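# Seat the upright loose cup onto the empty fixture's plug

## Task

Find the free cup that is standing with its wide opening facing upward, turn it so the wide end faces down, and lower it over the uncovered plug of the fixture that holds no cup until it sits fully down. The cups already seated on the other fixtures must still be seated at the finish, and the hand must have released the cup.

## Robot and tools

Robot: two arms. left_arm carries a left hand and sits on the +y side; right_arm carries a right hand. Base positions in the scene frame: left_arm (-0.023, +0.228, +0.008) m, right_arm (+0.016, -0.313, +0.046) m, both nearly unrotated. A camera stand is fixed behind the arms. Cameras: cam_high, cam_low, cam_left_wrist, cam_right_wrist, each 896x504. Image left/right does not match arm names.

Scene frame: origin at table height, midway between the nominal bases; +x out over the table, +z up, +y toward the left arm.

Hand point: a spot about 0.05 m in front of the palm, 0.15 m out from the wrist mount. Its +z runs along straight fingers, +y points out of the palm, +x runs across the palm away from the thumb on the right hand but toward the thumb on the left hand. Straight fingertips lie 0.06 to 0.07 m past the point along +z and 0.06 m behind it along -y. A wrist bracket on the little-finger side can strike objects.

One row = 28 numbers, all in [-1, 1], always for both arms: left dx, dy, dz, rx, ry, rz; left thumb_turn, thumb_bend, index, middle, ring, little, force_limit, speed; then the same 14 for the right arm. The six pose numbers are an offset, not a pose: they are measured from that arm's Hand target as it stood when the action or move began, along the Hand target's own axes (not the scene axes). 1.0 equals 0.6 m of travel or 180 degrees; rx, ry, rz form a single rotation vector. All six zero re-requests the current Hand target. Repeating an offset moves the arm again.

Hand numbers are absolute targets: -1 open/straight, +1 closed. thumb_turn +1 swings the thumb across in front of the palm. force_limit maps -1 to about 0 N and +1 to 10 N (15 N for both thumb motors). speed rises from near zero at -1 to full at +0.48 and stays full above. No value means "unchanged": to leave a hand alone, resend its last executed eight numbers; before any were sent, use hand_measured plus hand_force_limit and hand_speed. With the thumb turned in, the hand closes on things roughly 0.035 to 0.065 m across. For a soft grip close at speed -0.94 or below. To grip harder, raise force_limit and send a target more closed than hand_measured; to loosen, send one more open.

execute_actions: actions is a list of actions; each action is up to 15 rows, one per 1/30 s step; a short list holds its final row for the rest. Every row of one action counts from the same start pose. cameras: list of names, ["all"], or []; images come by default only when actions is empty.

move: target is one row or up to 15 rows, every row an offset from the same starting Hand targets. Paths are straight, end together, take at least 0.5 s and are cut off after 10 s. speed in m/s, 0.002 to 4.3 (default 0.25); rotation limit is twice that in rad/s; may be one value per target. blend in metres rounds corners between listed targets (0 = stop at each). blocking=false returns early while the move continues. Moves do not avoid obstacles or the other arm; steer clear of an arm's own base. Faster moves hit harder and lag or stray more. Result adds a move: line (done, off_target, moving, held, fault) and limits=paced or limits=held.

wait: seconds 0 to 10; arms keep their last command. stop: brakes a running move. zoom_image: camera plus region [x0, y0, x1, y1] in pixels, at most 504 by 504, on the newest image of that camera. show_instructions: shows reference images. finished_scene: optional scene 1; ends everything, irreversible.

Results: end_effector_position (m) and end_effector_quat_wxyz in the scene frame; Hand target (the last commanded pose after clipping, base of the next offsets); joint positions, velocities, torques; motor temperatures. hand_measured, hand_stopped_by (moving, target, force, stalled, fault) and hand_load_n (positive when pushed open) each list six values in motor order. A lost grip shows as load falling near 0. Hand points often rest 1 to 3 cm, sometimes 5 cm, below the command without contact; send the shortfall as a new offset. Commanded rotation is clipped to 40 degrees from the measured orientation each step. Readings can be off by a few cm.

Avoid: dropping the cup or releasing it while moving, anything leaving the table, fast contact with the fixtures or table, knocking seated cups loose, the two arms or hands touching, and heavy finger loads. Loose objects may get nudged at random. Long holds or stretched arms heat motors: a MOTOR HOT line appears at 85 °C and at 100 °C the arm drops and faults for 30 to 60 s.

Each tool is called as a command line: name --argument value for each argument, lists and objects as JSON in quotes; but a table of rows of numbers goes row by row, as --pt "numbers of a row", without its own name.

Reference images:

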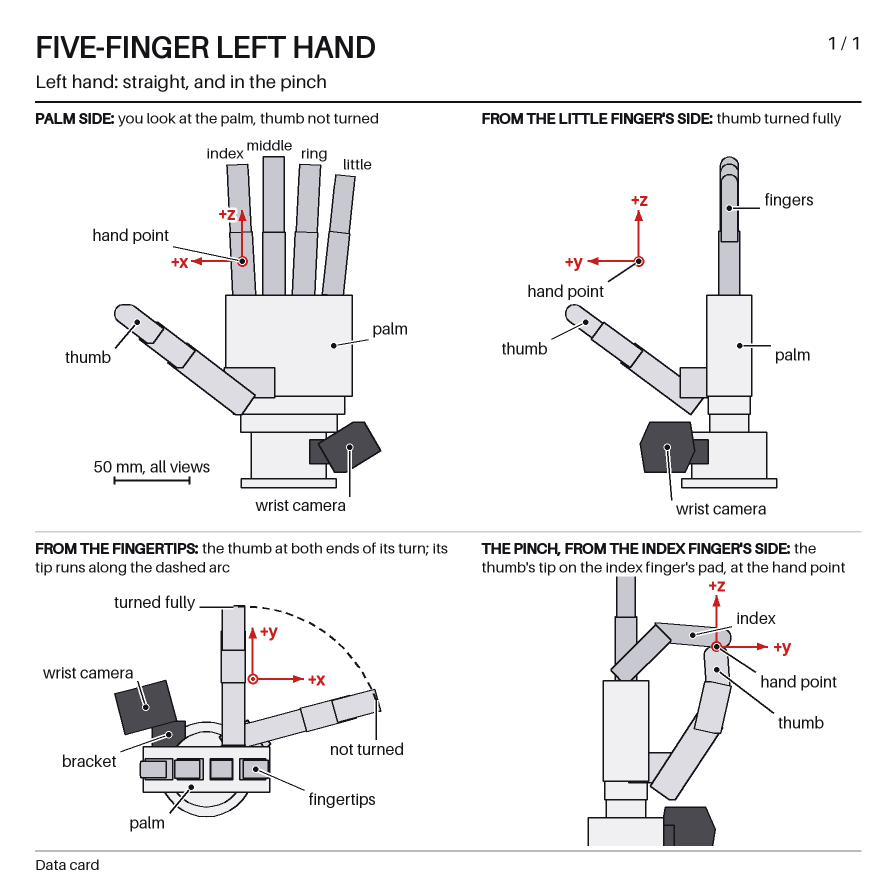

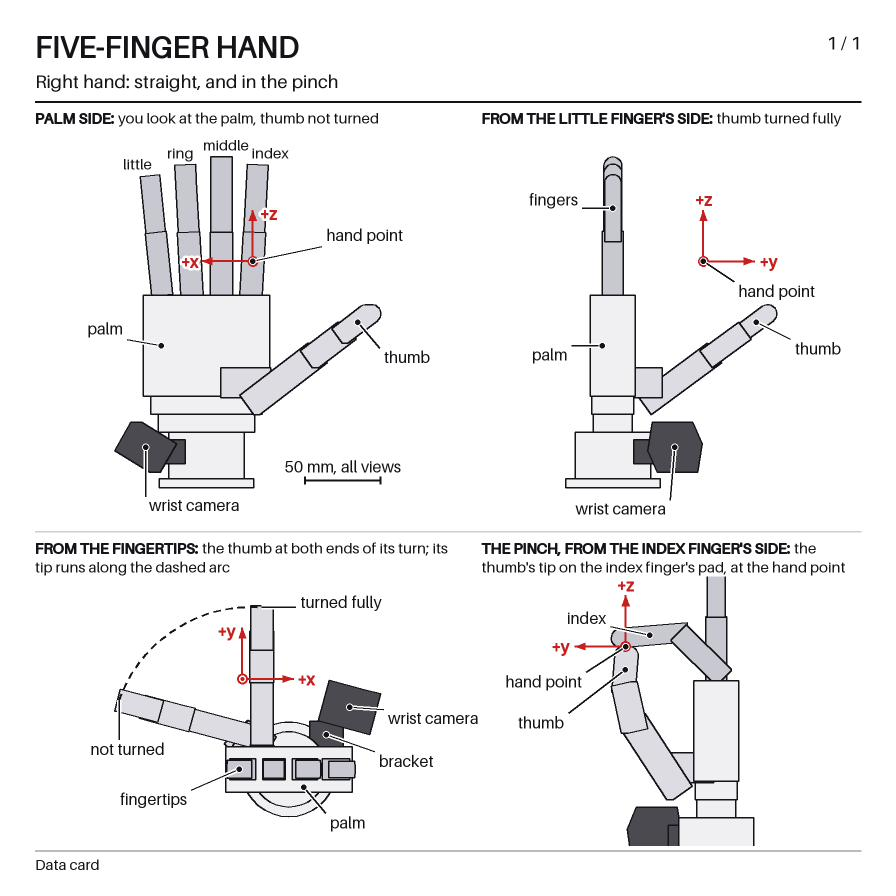

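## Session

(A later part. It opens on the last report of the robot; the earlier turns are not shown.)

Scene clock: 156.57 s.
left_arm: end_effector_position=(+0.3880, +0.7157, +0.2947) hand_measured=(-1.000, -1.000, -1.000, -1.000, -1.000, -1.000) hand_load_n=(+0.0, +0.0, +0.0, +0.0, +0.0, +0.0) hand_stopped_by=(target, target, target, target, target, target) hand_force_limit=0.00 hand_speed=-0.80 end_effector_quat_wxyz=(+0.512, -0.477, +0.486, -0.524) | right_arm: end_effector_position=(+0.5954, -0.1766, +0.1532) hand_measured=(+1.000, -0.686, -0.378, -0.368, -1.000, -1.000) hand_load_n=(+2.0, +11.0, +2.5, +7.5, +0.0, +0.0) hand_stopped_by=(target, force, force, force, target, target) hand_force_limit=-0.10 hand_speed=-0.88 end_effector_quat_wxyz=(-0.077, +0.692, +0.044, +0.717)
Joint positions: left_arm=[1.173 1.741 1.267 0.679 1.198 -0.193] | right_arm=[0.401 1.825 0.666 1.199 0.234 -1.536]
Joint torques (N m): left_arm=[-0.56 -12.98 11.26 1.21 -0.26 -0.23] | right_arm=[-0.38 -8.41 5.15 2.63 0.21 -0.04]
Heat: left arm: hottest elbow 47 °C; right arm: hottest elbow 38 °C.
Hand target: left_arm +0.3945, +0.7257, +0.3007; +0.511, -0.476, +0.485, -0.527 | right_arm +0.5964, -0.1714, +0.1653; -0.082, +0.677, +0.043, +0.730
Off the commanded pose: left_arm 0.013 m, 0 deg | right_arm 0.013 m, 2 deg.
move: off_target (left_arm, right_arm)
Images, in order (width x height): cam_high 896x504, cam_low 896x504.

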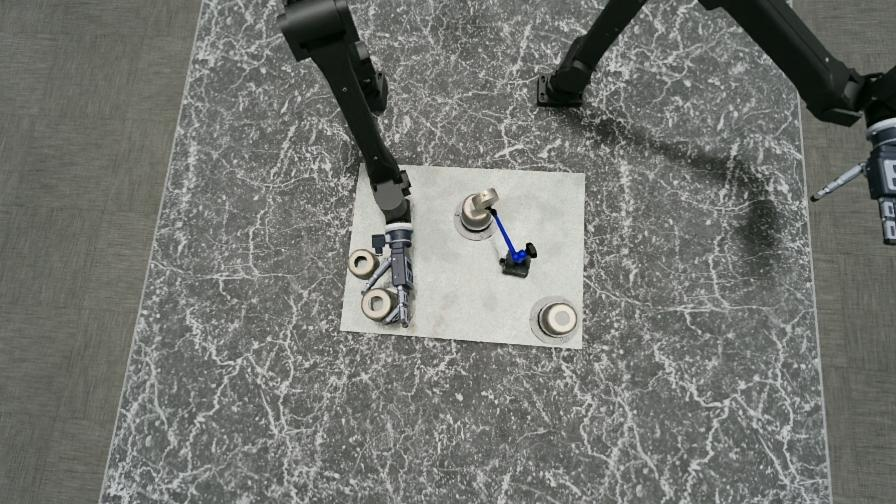

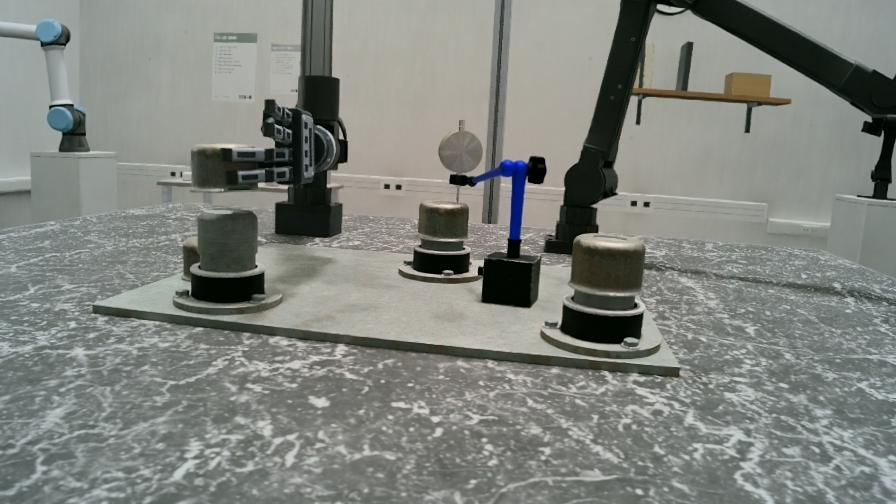

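move --target '[0, 0, 0, 0, 0, 0, -1, -1, -1, -1, -1, -1, 0, -0.8, -0.0302, -0.0072, -0.0065, 0, 0, 0, 1, 0.4, 0.4, 0.4, -1, -1, -0.1, -0.88]' --speed 0.05 --cameras '["cam_high", "cam_low"]'

zoom_image --camera "cam_high" --region '[350, 270, 420, 340]'

zoom_image --camera "cam_low" --region '[170, 120, 290, 260]'

Scene clock: 158.43 s.
left_arm: end_effector_position=(+0.3880, +0.7157, +0.2947) hand_measured=(-1.000, -1.000, -1.000, -1.000, -1.000, -1.000) hand_load_n=(-0.5, +0.0, +0.0, +0.0, +0.0, +0.0) hand_stopped_by=(target, target, target, target, target, target) hand_force_limit=0.00 hand_speed=-0.80 end_effector_quat_wxyz=(+0.512, -0.477, +0.486, -0.524) | right_arm: end_effector_position=(+0.5929, -0.1719, +0.1373) hand_measured=(+1.000, -0.686, -0.378, -0.368, -1.000, -1.000) hand_load_n=(+2.0, +11.5, +2.5, +7.0, +0.0, +0.0) hand_stopped_by=(target, force, force, force, target, target) hand_force_limit=-0.10 hand_speed=-0.88 end_effector_quat_wxyz=(-0.078, +0.690, +0.043, +0.718)
Joint positions: left_arm=[1.173 1.741 1.267 0.679 1.198 -0.193] | right_arm=[0.415 1.879 0.666 1.259 0.248 -1.536]
Joint torques (N m): left_arm=[-0.79 -13.27 11.19 1.11 -0.26 -0.2] | right_arm=[-0.56 -8.41 4.67 2.61 0.21 -0.06]
Heat: left arm: hottest elbow 47 °C; right arm: hottest elbow 38 °C.
Hand target: left_arm +0.3945, +0.7257, +0.3007; +0.511, -0.476, +0.485, -0.527 | right_arm +0.5931, -0.1668, +0.1470; -0.082, +0.677, +0.043, +0.730
Off the commanded pose: left_arm 0.013 m, 0 deg | right_arm 0.011 m, 2 deg.
move: off_target (left_arm, right_arm)
Images, in order (width x height): cam_high 896x504, cam_low 896x504.

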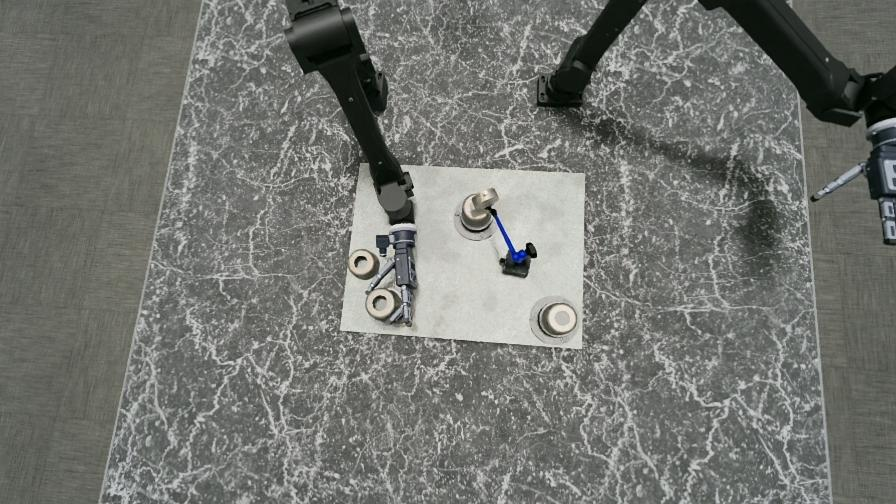

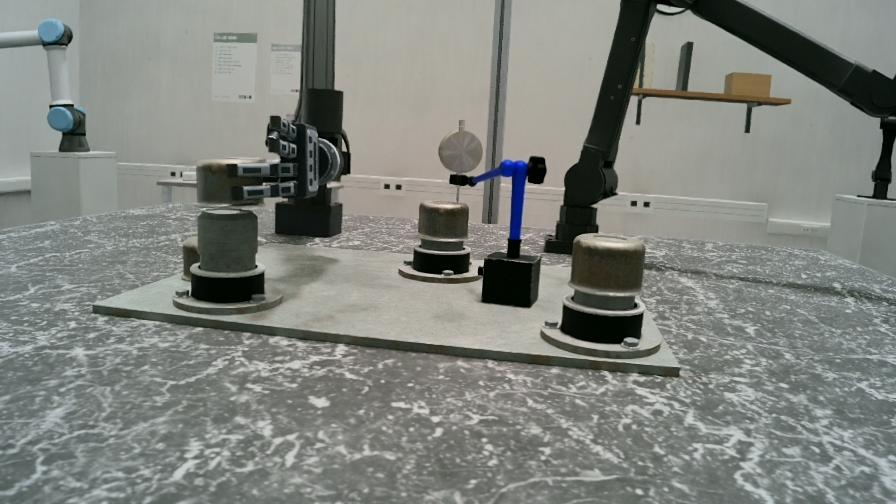

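Scaled by 7.200 from the camera's 896x504 image, which has a finer 1280x720 frame.

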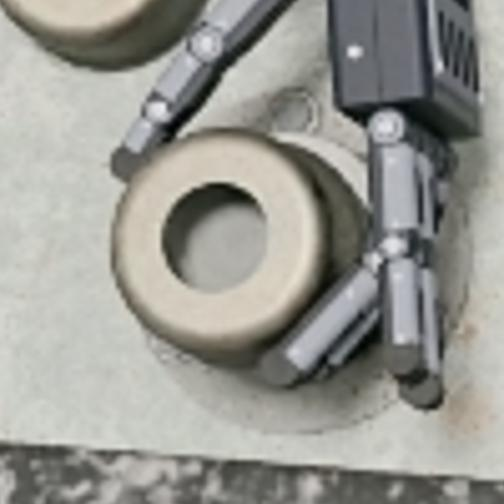

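Scaled by 3.600 from the camera's 896x504 image, which has a finer 1280x720 frame.

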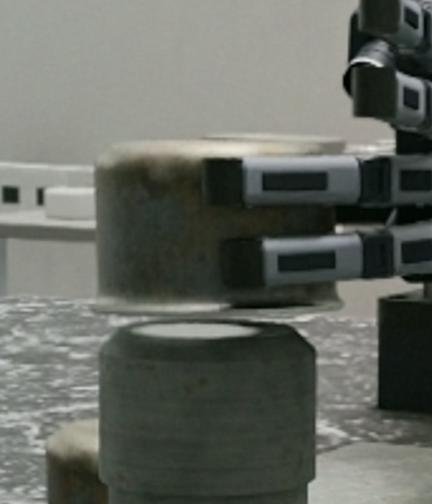

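move --target '[0, 0, 0, 0, 0, 0, -1, -1, -1, -1, -1, -1, 0, -0.8, -0.0194, 0.0075, -0.0044, 0, 0, 0, 1, 0.4, 0.4, 0.4, -1, -1, -0.1, -0.88]' --speed 0.03 --cameras '["cam_high", "cam_low"]'

zoom_image --camera "cam_high" --region '[350, 270, 420, 340]'

zoom_image --camera "cam_low" --region '[170, 130, 290, 270]'

Scene clock: 160.43 s.
left_arm: end_effector_position=(+0.3880, +0.7157, +0.2947) hand_measured=(-1.000, -1.000, -1.000, -1.000, -1.000, -1.000) hand_load_n=(+0.0, +0.0, +0.0, +0.0, -0.5, +0.0) hand_stopped_by=(target, target, target, target, target, target) hand_force_limit=0.00 hand_speed=-0.80 end_effector_quat_wxyz=(+0.512, -0.477, +0.486, -0.524) | right_arm: end_effector_position=(+0.5908, -0.1726, +0.1289) hand_measured=(+1.000, -0.686, -0.378, -0.368, -1.000, -1.000) hand_load_n=(+1.0, +11.5, +2.0, +7.0, +0.0, +0.0) hand_stopped_by=(target, force, force, force, target, target) hand_force_limit=-0.10 hand_speed=-0.88 end_effector_quat_wxyz=(-0.079, +0.688, +0.042, +0.721)
Joint positions: left_arm=[1.173 1.741 1.267 0.679 1.198 -0.193] | right_arm=[0.415 1.91 0.661 1.302 0.247 -1.536]
Joint torques (N m): left_arm=[-0.79 -12.86 11.25 1.21 -0.27 -0.25] | right_arm=[-1.26 -8.12 4.41 2.48 -0.08 -0.06]
Heat: left arm: hottest elbow 47 °C; right arm: hottest elbow 38 °C.
Hand target: left_arm +0.3945, +0.7257, +0.3007; +0.511, -0.476, +0.485, -0.527 | right_arm +0.5921, -0.1708, +0.1352; -0.082, +0.677, +0.043, +0.730
Off the commanded pose: left_arm 0.013 m, 0 deg | right_arm 0.007 m, 2 deg.
move: off_target (left_arm)
Images, in order (width x height): cam_high 896x504, cam_low 896x504.

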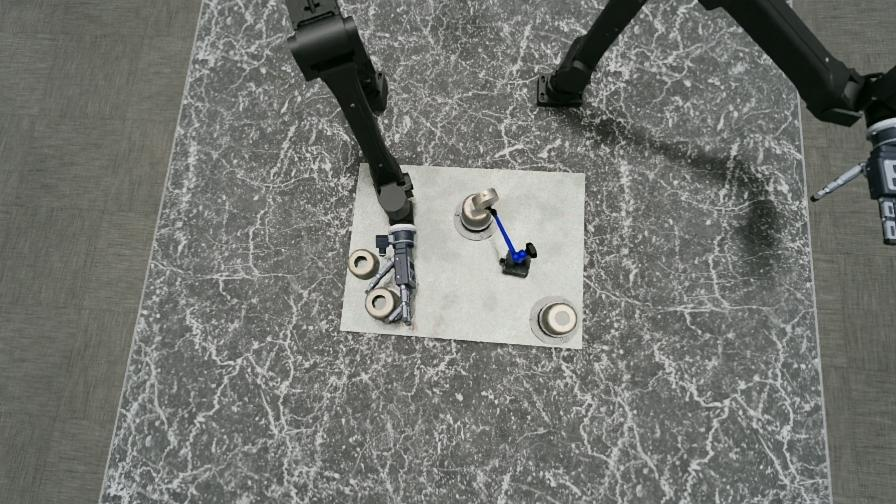

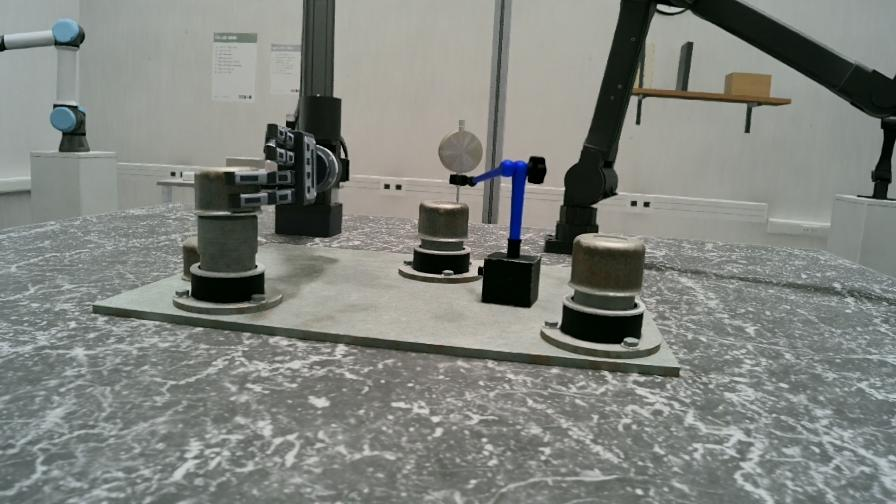

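Scaled by 7.200 from the camera's 896x504 image, which has a finer 1280x720 frame.

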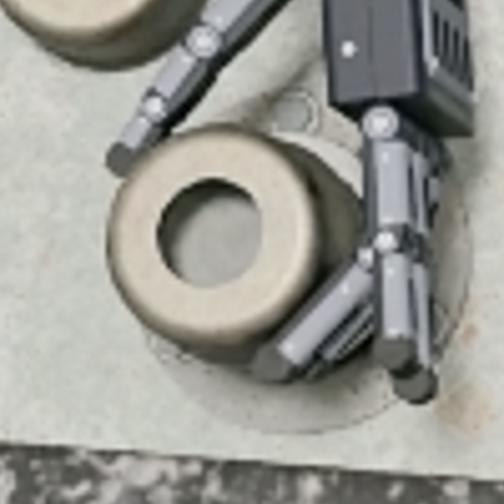

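Scaled by 3.600 from the camera's 896x504 image, which has a finer 1280x720 frame.

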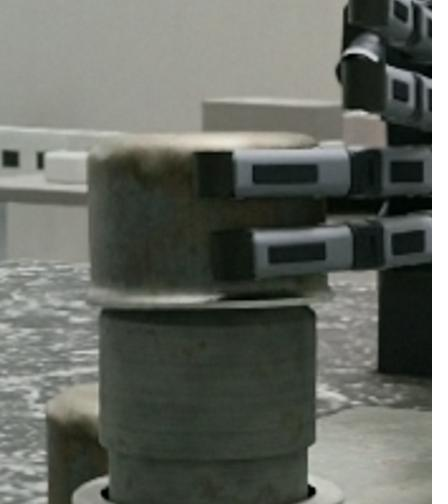

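move --target '[0, 0, 0, 0, 0, 0, -1, -1, -1, -1, -1, -1, 0, -0.8, -0.0166, 0.0005, 0.0005, 0, 0, 0, 1, 0.4, 0.4, 0.4, -1, -1, -0.1, -0.88]' --speed 0.03 --cameras '["cam_high", "cam_low"]'

zoom_image --camera "cam_high" --region '[350, 270, 420, 340]'

zoom_image --camera "cam_low" --region '[170, 150, 290, 290]'

Scene clock: 161.97 s.
left_arm: end_effector_position=(+0.3880, +0.7157, +0.2947) hand_measured=(-1.000, -1.000, -1.000, -1.000, -1.000, -1.000) hand_load_n=(+0.0, +0.0, +0.0, +0.0, +0.0, +0.0) hand_stopped_by=(target, target, target, target, target, target) hand_force_limit=0.00 hand_speed=-0.80 end_effector_quat_wxyz=(+0.512, -0.477, +0.486, -0.524) | right_arm: end_effector_position=(+0.5905, -0.1730, +0.1277) hand_measured=(+1.000, -0.686, -0.378, -0.368, -1.000, -1.000) hand_load_n=(-1.0, +11.5, +1.0, +7.5, +0.0, +0.0) hand_stopped_by=(target, force, force, force, target, target) hand_force_limit=-0.10 hand_speed=-0.88 end_effector_quat_wxyz=(-0.079, +0.681, +0.043, +0.727)
Joint positions: left_arm=[1.173 1.741 1.267 0.679 1.198 -0.193] | right_arm=[0.415 1.931 0.661 1.343 0.247 -1.543]
Joint torques (N m): left_arm=[-0.5 -12.98 11.22 1.11 -0.28 -0.2] | right_arm=[-1.44 -7.24 4.79 1.92 -0.09 0.03]
Heat: left arm: hottest elbow 47 °C; right arm: hottest elbow 38 °C.
Hand target: left_arm +0.3945, +0.7257, +0.3007; +0.511, -0.476, +0.485, -0.527 | right_arm +0.5932, -0.1704, +0.1252; -0.082, +0.677, +0.043, +0.730
Off the commanded pose: left_arm 0.013 m, 0 deg | right_arm 0.004 m, 1 deg.
move: off_target (left_arm)
Images, in order (width x height): cam_high 896x504, cam_low 896x504.

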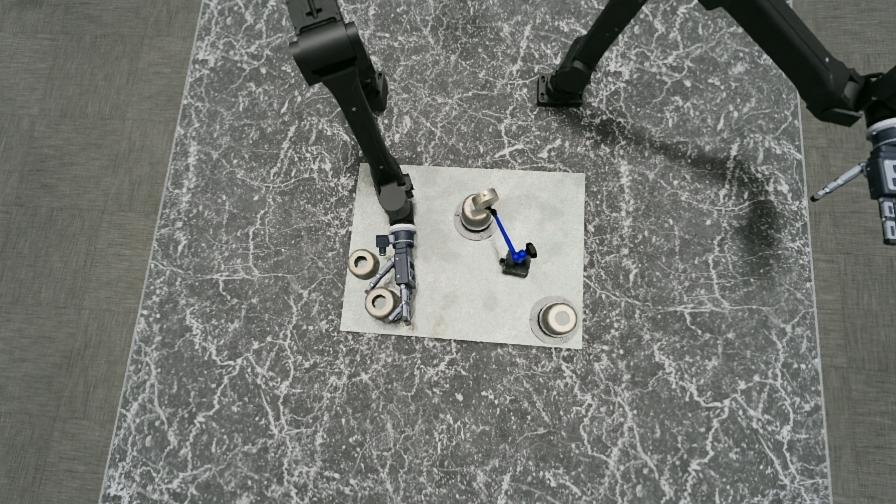

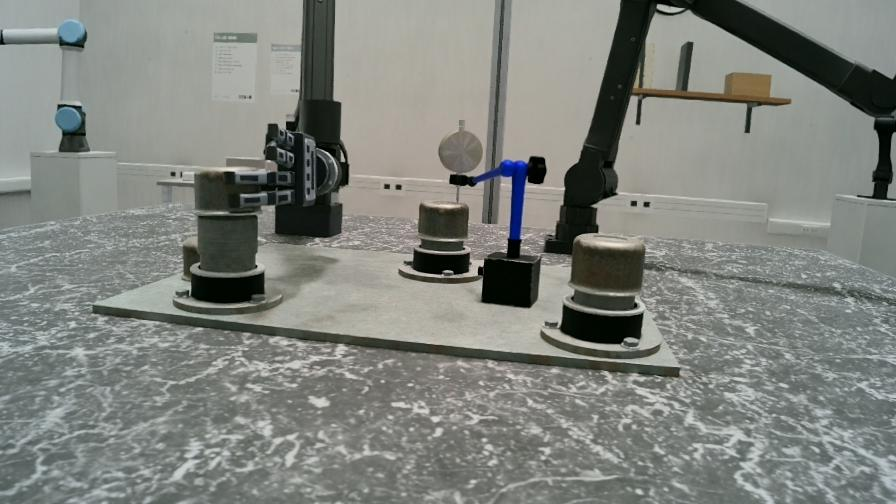

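Scaled by 7.200 from the camera's 896x504 image, which has a finer 1280x720 frame.

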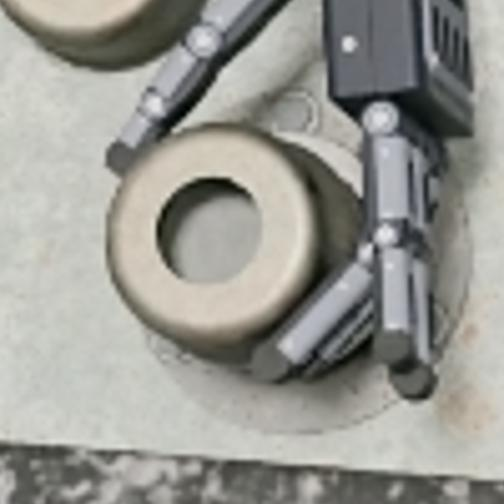

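Scaled by 3.600 from the camera's 896x504 image, which has a finer 1280x720 frame.

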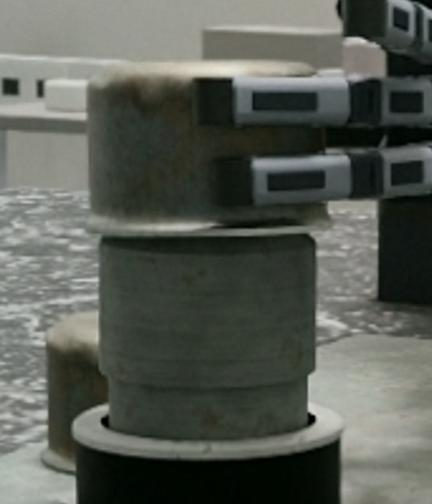

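zoom_image --camera "cam_low" --region '[185, 195, 270, 235]'

zoom_image --camera "cam_high" --region '[360, 280, 410, 330]'

Scaled by 5.929 from the camera's 896x504 image, which has a finer 1280x720 frame.

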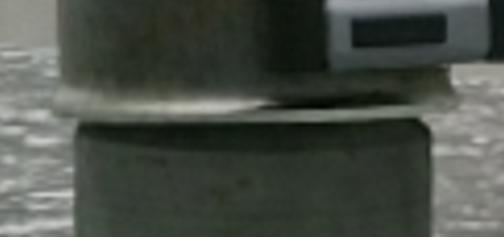

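Scaled by 10.080 from the camera's 896x504 image, which has a finer 1280x720 frame.

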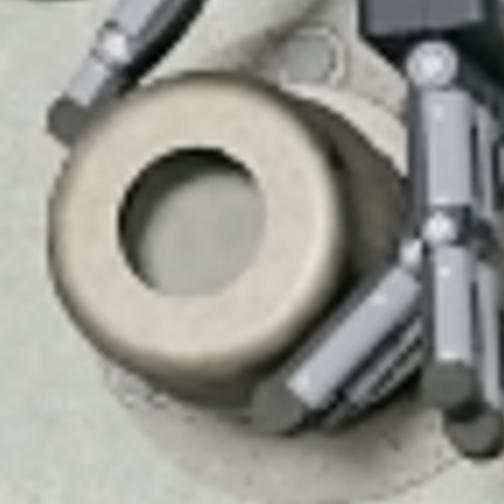

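move --target '[0, 0, 0, 0, 0, 0, -1, -1, -1, -1, -1, -1, 0, -0.8, 0.0143, -0.0034, 0.0088, 0, 0, 0, 1, 0.4, 0.4, 0.4, -1, -1, -0.1, -0.88]' --speed 0.03 --cameras '["cam_high", "cam_low"]'

zoom_image --camera "cam_high" --region '[360, 280, 410, 330]'

zoom_image --camera "cam_low" --region '[185, 155, 270, 235]'

Scene clock: 169.77 s.
left_arm: end_effector_position=(+0.3880, +0.7157, +0.2947) hand_measured=(-1.000, -1.000, -1.000, -1.000, -1.000, -1.000) hand_load_n=(-0.5, +0.0, +0.0, +0.0, +0.0, +0.0) hand_stopped_by=(target, target, target, target, target, target) hand_force_limit=0.00 hand_speed=-0.80 end_effector_quat_wxyz=(+0.512, -0.477, +0.486, -0.524) | right_arm: end_effector_position=(+0.5904, -0.1734, +0.1265) hand_measured=(+1.000, -0.686, -0.378, -0.368, -1.000, -1.000) hand_load_n=(-1.5, +11.5, +1.0, +7.5, +0.0, +0.0) hand_stopped_by=(target, force, force, force, target, target) hand_force_limit=-0.10 hand_speed=-0.88 end_effector_quat_wxyz=(-0.075, +0.683, +0.045, +0.725)
Joint positions: left_arm=[1.173 1.741 1.267 0.679 1.198 -0.193] | right_arm=[0.415 1.931 0.661 1.336 0.248 -1.549]
Joint torques (N m): left_arm=[-0.44 -12.63 11.26 1.09 -0.29 -0.24] | right_arm=[-1.38 -9 5.61 1.01 -0.1 0.07]
Heat: left arm: hottest elbow 47 °C; right arm: hottest elbow 38 °C.
Hand target: left_arm +0.3945, +0.7257, +0.3007; +0.511, -0.476, +0.485, -0.527 | right_arm +0.5974, -0.1680, +0.1342; -0.082, +0.677, +0.043, +0.730
Off the commanded pose: left_arm 0.013 m, 0 deg | right_arm 0.012 m, 1 deg.
move: off_target (left_arm, right_arm)
Images, in order (width x height): cam_high 896x504, cam_low 896x504.

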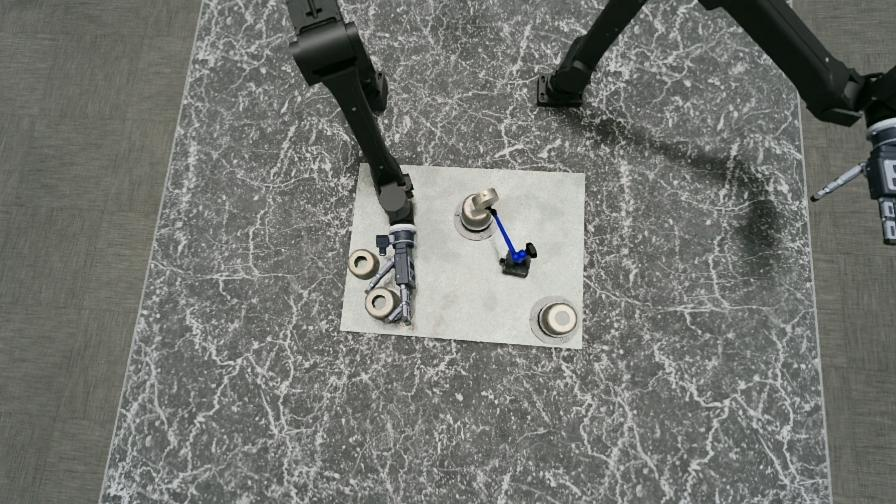

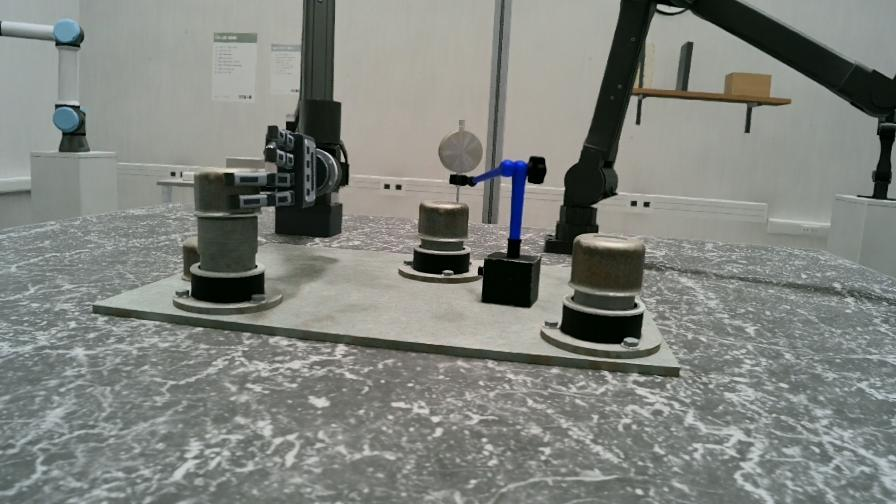

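Scaled by 10.080 from the camera's 896x504 image, which has a finer 1280x720 frame.

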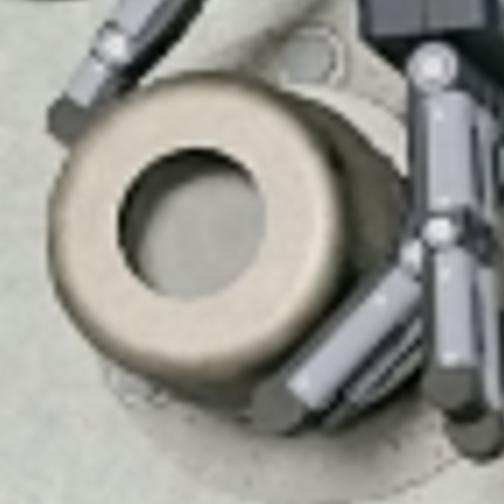

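Scaled by 5.929 from the camera's 896x504 image, which has a finer 1280x720 frame.

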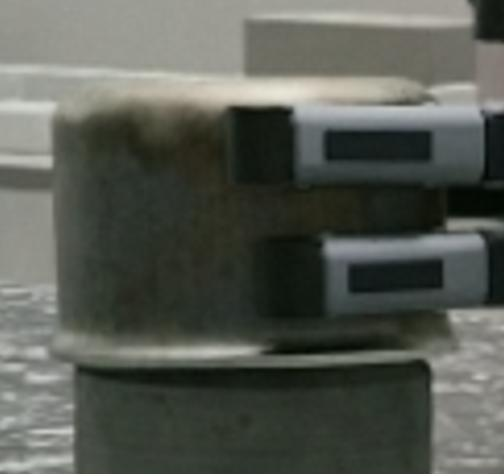

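move --target '[0, 0, 0, 0, 0, 0, -1, -1, -1, -1, -1, -1, 0, -0.8, 0.0233, 0, 0.002, 0, 0, 0, 1, 0.4, 0.4, 0.4, -1, -1, -0.1, -0.88]' --speed 0.04 --cameras '["cam_high", "cam_low"]'

zoom_image --camera "cam_high" --region '[360, 280, 410, 330]'

zoom_image --camera "cam_low" --region '[185, 145, 270, 225]'

Scene clock: 171.37 s.
left_arm: end_effector_position=(+0.3880, +0.7157, +0.2947) hand_measured=(-1.000, -1.000, -1.000, -1.000, -1.000, -1.000) hand_load_n=(-0.5, +0.0, +0.0, +0.0, +0.0, +0.0) hand_stopped_by=(target, target, target, target, target, target) hand_force_limit=0.00 hand_speed=-0.80 end_effector_quat_wxyz=(+0.512, -0.477, +0.486, -0.524) | right_arm: end_effector_position=(+0.5906, -0.1733, +0.1268) hand_measured=(+1.000, -0.686, -0.378, -0.368, -1.000, -1.000) hand_load_n=(+1.0, +11.0, +2.0, +7.0, +0.0, +0.0) hand_stopped_by=(target, force, force, force, target, target) hand_force_limit=-0.10 hand_speed=-0.88 end_effector_quat_wxyz=(-0.072, +0.692, +0.048, +0.716)
Joint positions: left_arm=[1.173 1.741 1.267 0.679 1.198 -0.193] | right_arm=[0.415 1.907 0.661 1.284 0.248 -1.548]
Joint torques (N m): left_arm=[-0.73 -12.98 11.29 1.13 -0.26 -0.24] | right_arm=[-1.49 -10.46 5.52 1.36 -0.14 0.08]
Heat: left arm: hottest elbow 47 °C; right arm: hottest elbow 38 °C.
Hand target: left_arm +0.3945, +0.7257, +0.3007; +0.511, -0.476, +0.485, -0.527 | right_arm +0.5976, -0.1687, +0.1483; -0.082, +0.677, +0.043, +0.730
Off the commanded pose: left_arm 0.013 m, 0 deg | right_arm 0.023 m, 3 deg.
move: off_target (left_arm, right_arm)
Images, in order (width x height): cam_high 896x504, cam_low 896x504.

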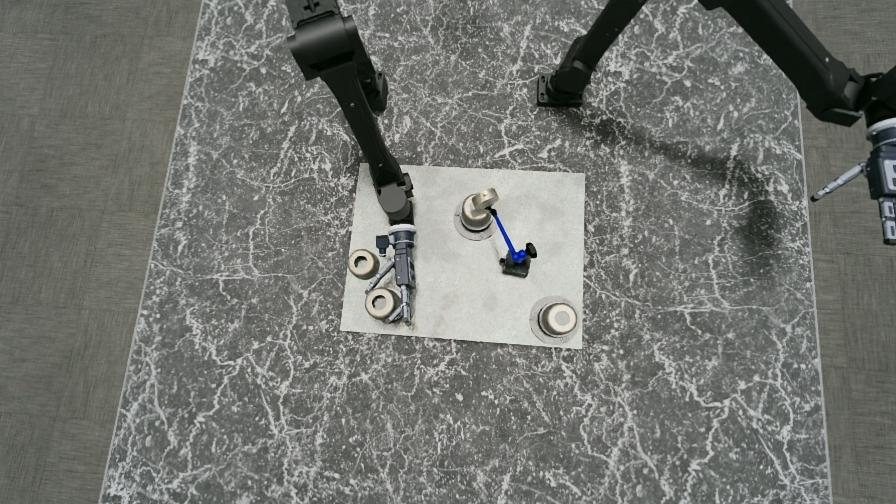

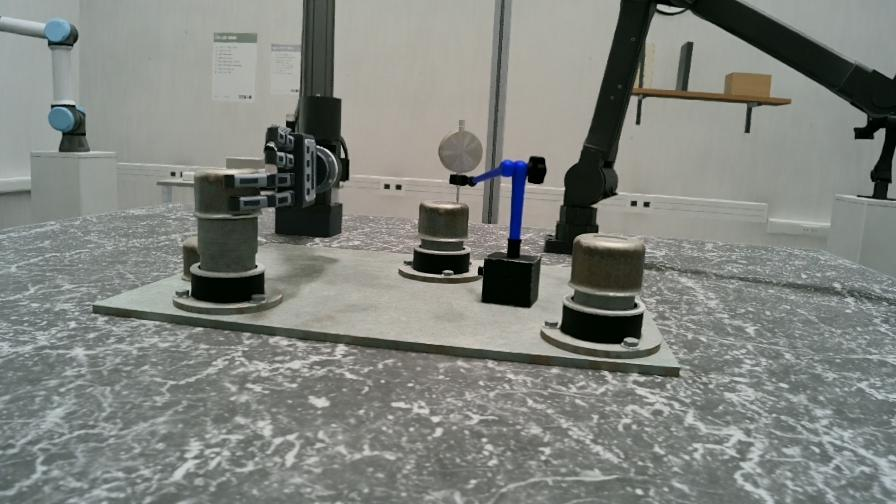

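Scaled by 10.080 from the camera's 896x504 image, which has a finer 1280x720 frame.

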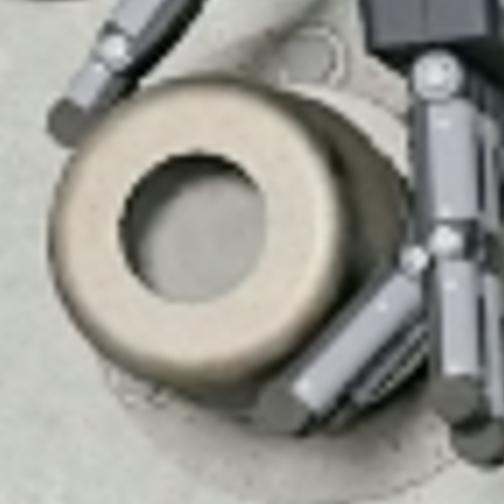

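Scaled by 5.929 from the camera's 896x504 image, which has a finer 1280x720 frame.

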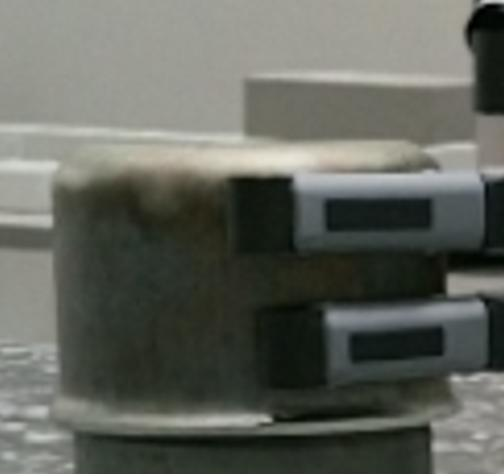

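move --target '[0, 0, 0, 0, 0, 0, -1, -1, -1, -1, -1, -1, 0, -0.8, -0.0275, 0.0005, -0.0015, 0, 0, -0.0094, 1, 0.4, 0.4, 0.4, -1, -1, -0.1, -0.88]' --speed 0.03 --cameras '["cam_high", "cam_low"]'

zoom_image --camera "cam_high" --region '[360, 280, 410, 330]'

zoom_image --camera "cam_low" --region '[185, 155, 270, 235]'

Scene clock: 173.83 s.
left_arm: end_effector_position=(+0.3880, +0.7157, +0.2947) hand_measured=(-1.000, -1.000, -1.000, -1.000, -1.000, -1.000) hand_load_n=(+0.0, +0.0, -0.5, +0.0, -0.5, +0.0) hand_stopped_by=(target, target, target, target, target, target) hand_force_limit=0.00 hand_speed=-0.80 end_effector_quat_wxyz=(+0.512, -0.477, +0.486, -0.524) | right_arm: end_effector_position=(+0.5904, -0.1739, +0.1258) hand_measured=(+1.000, -0.686, -0.378, -0.368, -1.000, -1.000) hand_load_n=(-0.5, +11.5, +1.5, +7.5, +0.0, +0.0) hand_stopped_by=(target, force, force, force, target, target) hand_force_limit=-0.10 hand_speed=-0.88 end_effector_quat_wxyz=(-0.068, +0.687, +0.052, +0.721)
Joint positions: left_arm=[1.173 1.741 1.267 0.679 1.198 -0.193] | right_arm=[0.415 1.924 0.661 1.314 0.248 -1.564]
Joint torques (N m): left_arm=[-0.62 -12.69 11.17 1.16 -0.27 -0.23] | right_arm=[-1.08 -7.47 5.94 2.22 0 -0.05]
Heat: left arm: hottest elbow 47 °C; right arm: hottest elbow 38 °C.
Hand target: left_arm +0.3945, +0.7257, +0.3007; +0.511, -0.476, +0.485, -0.527 | right_arm +0.5979, -0.1681, +0.1319; -0.071, +0.677, +0.053, +0.731
Off the commanded pose: left_arm 0.013 m, 0 deg | right_arm 0.011 m, 2 deg.
move: off_target (left_arm, right_arm)
Images, in order (width x height): cam_high 896x504, cam_low 896x504.

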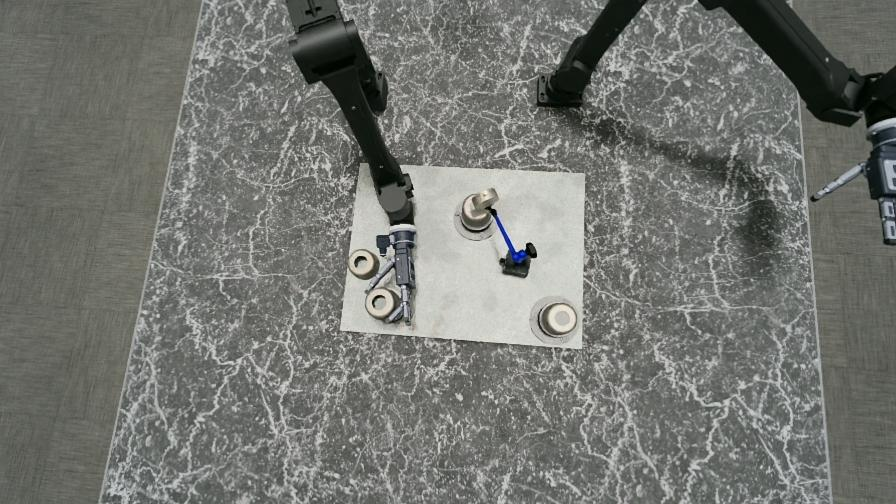

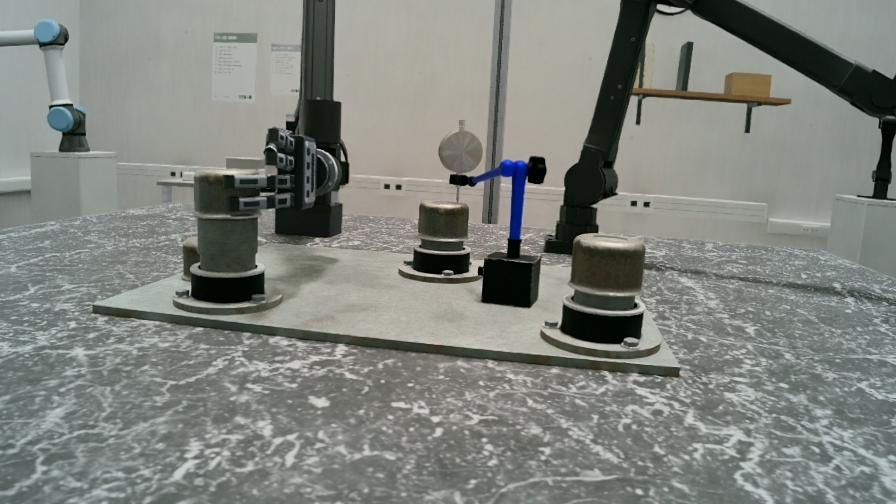

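Scaled by 10.080 from the camera's 896x504 image, which has a finer 1280x720 frame.

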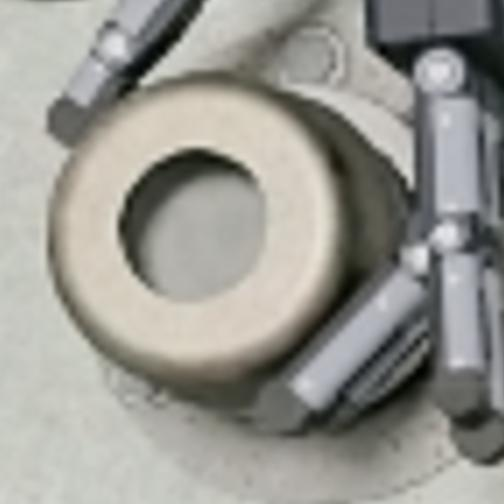

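Scaled by 5.929 from the camera's 896x504 image, which has a finer 1280x720 frame.

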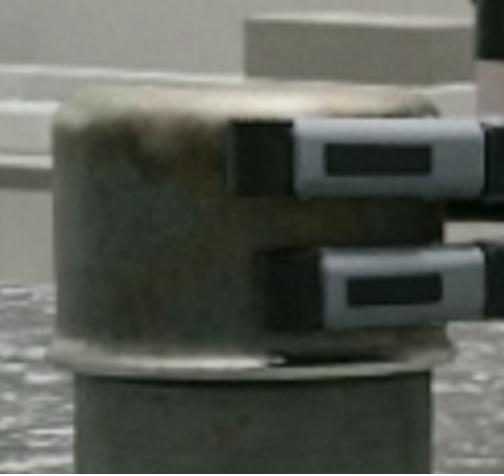

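move --target '[0, 0, 0, 0, 0, 0, -1, -1, -1, -1, -1, -1, 0, -0.8, -0.005, 0.0, -0.02, 0, 0, 0, 1, 0.4, 0.4, 0.4, -1, -1, -0.1, -0.88]' --speed 0.03 --cameras '["cam_high", "cam_low"]'

zoom_image --camera "cam_high" --region '[360, 280, 410, 330]'

zoom_image --camera "cam_low" --region '[185, 155, 270, 235]'

Scene clock: 178.03 s.
left_arm: end_effector_position=(+0.3880, +0.7157, +0.2947) hand_measured=(-1.000, -1.000, -1.000, -1.000, -1.000, -1.000) hand_load_n=(-0.5, +0.0, +0.0, +0.0, +0.0, +0.0) hand_stopped_by=(target, target, target, target, target, target) hand_force_limit=0.00 hand_speed=-0.80 end_effector_quat_wxyz=(+0.512, -0.477, +0.486, -0.524) | right_arm: end_effector_position=(+0.5865, -0.1762, +0.1189) hand_measured=(+1.000, -0.686, -0.378, -0.368, -1.000, -1.000) hand_load_n=(+2.0, +11.0, +2.5, +7.5, +0.0, +0.0) hand_stopped_by=(target, force, force, force, target, target) hand_force_limit=-0.10 hand_speed=-0.88 end_effector_quat_wxyz=(-0.067, +0.689, +0.052, +0.720)
Joint positions: left_arm=[1.173 1.741 1.267 0.679 1.198 -0.193] | right_arm=[0.415 1.94 0.651 1.336 0.251 -1.565]
Joint torques (N m): left_arm=[-0.85 -12.92 11.26 1.05 -0.28 -0.21] | right_arm=[-0.38 -8.64 4.11 2.52 0.16 -0.07]
Heat: left arm: hottest elbow 48 °C; right arm: hottest elbow 38 °C.
Hand target: left_arm +0.3945, +0.7257, +0.3007; +0.511, -0.476, +0.485, -0.527 | right_arm +0.5864, -0.1704, +0.1277; -0.071, +0.677, +0.053, +0.731
Off the commanded pose: left_arm 0.013 m, 0 deg | right_arm 0.011 m, 2 deg.
move: off_target (left_arm, right_arm)
Images, in order (width x height): cam_high 896x504, cam_low 896x504.

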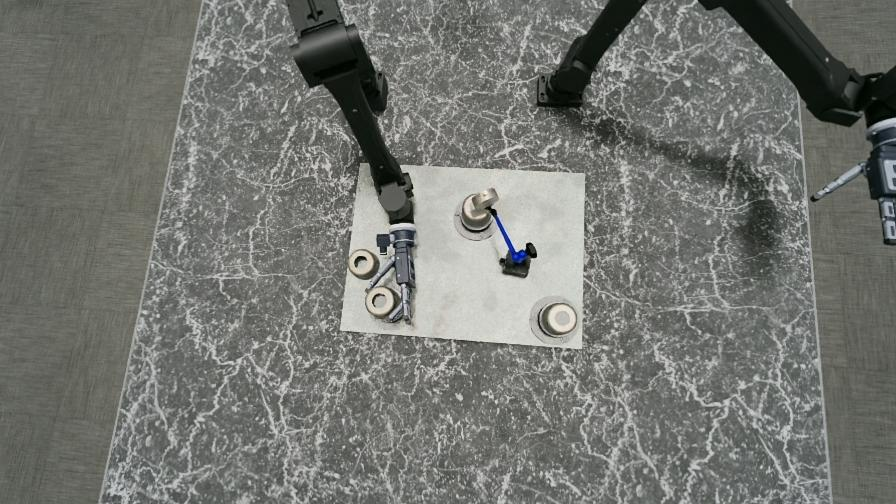

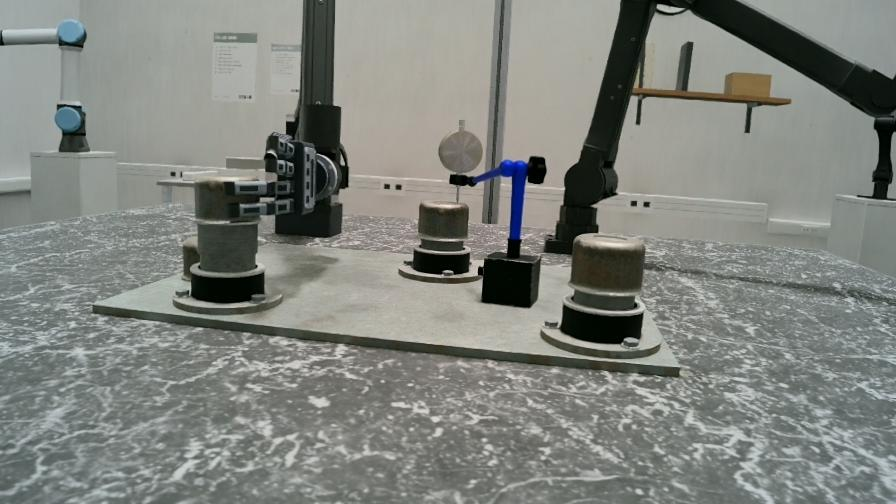

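Scaled by 10.080 from the camera's 896x504 image, which has a finer 1280x720 frame.

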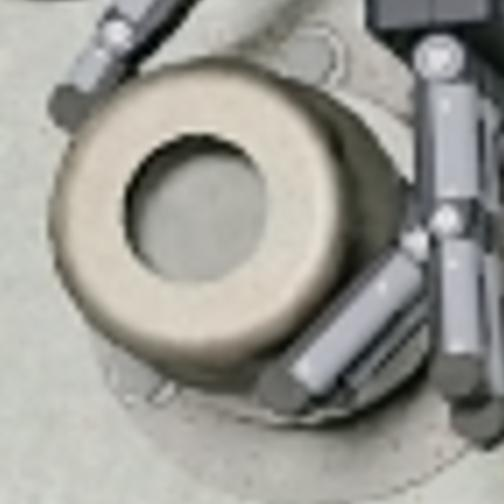

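Scaled by 5.929 from the camera's 896x504 image, which has a finer 1280x720 frame.

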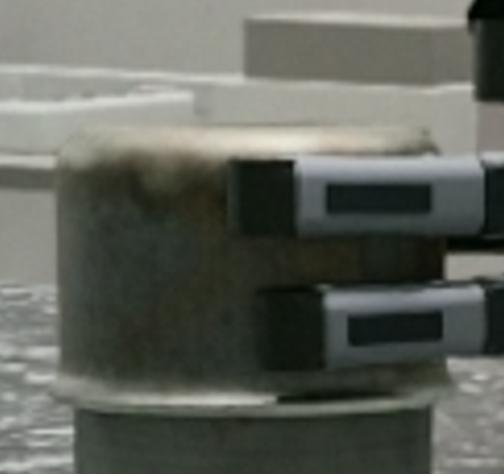

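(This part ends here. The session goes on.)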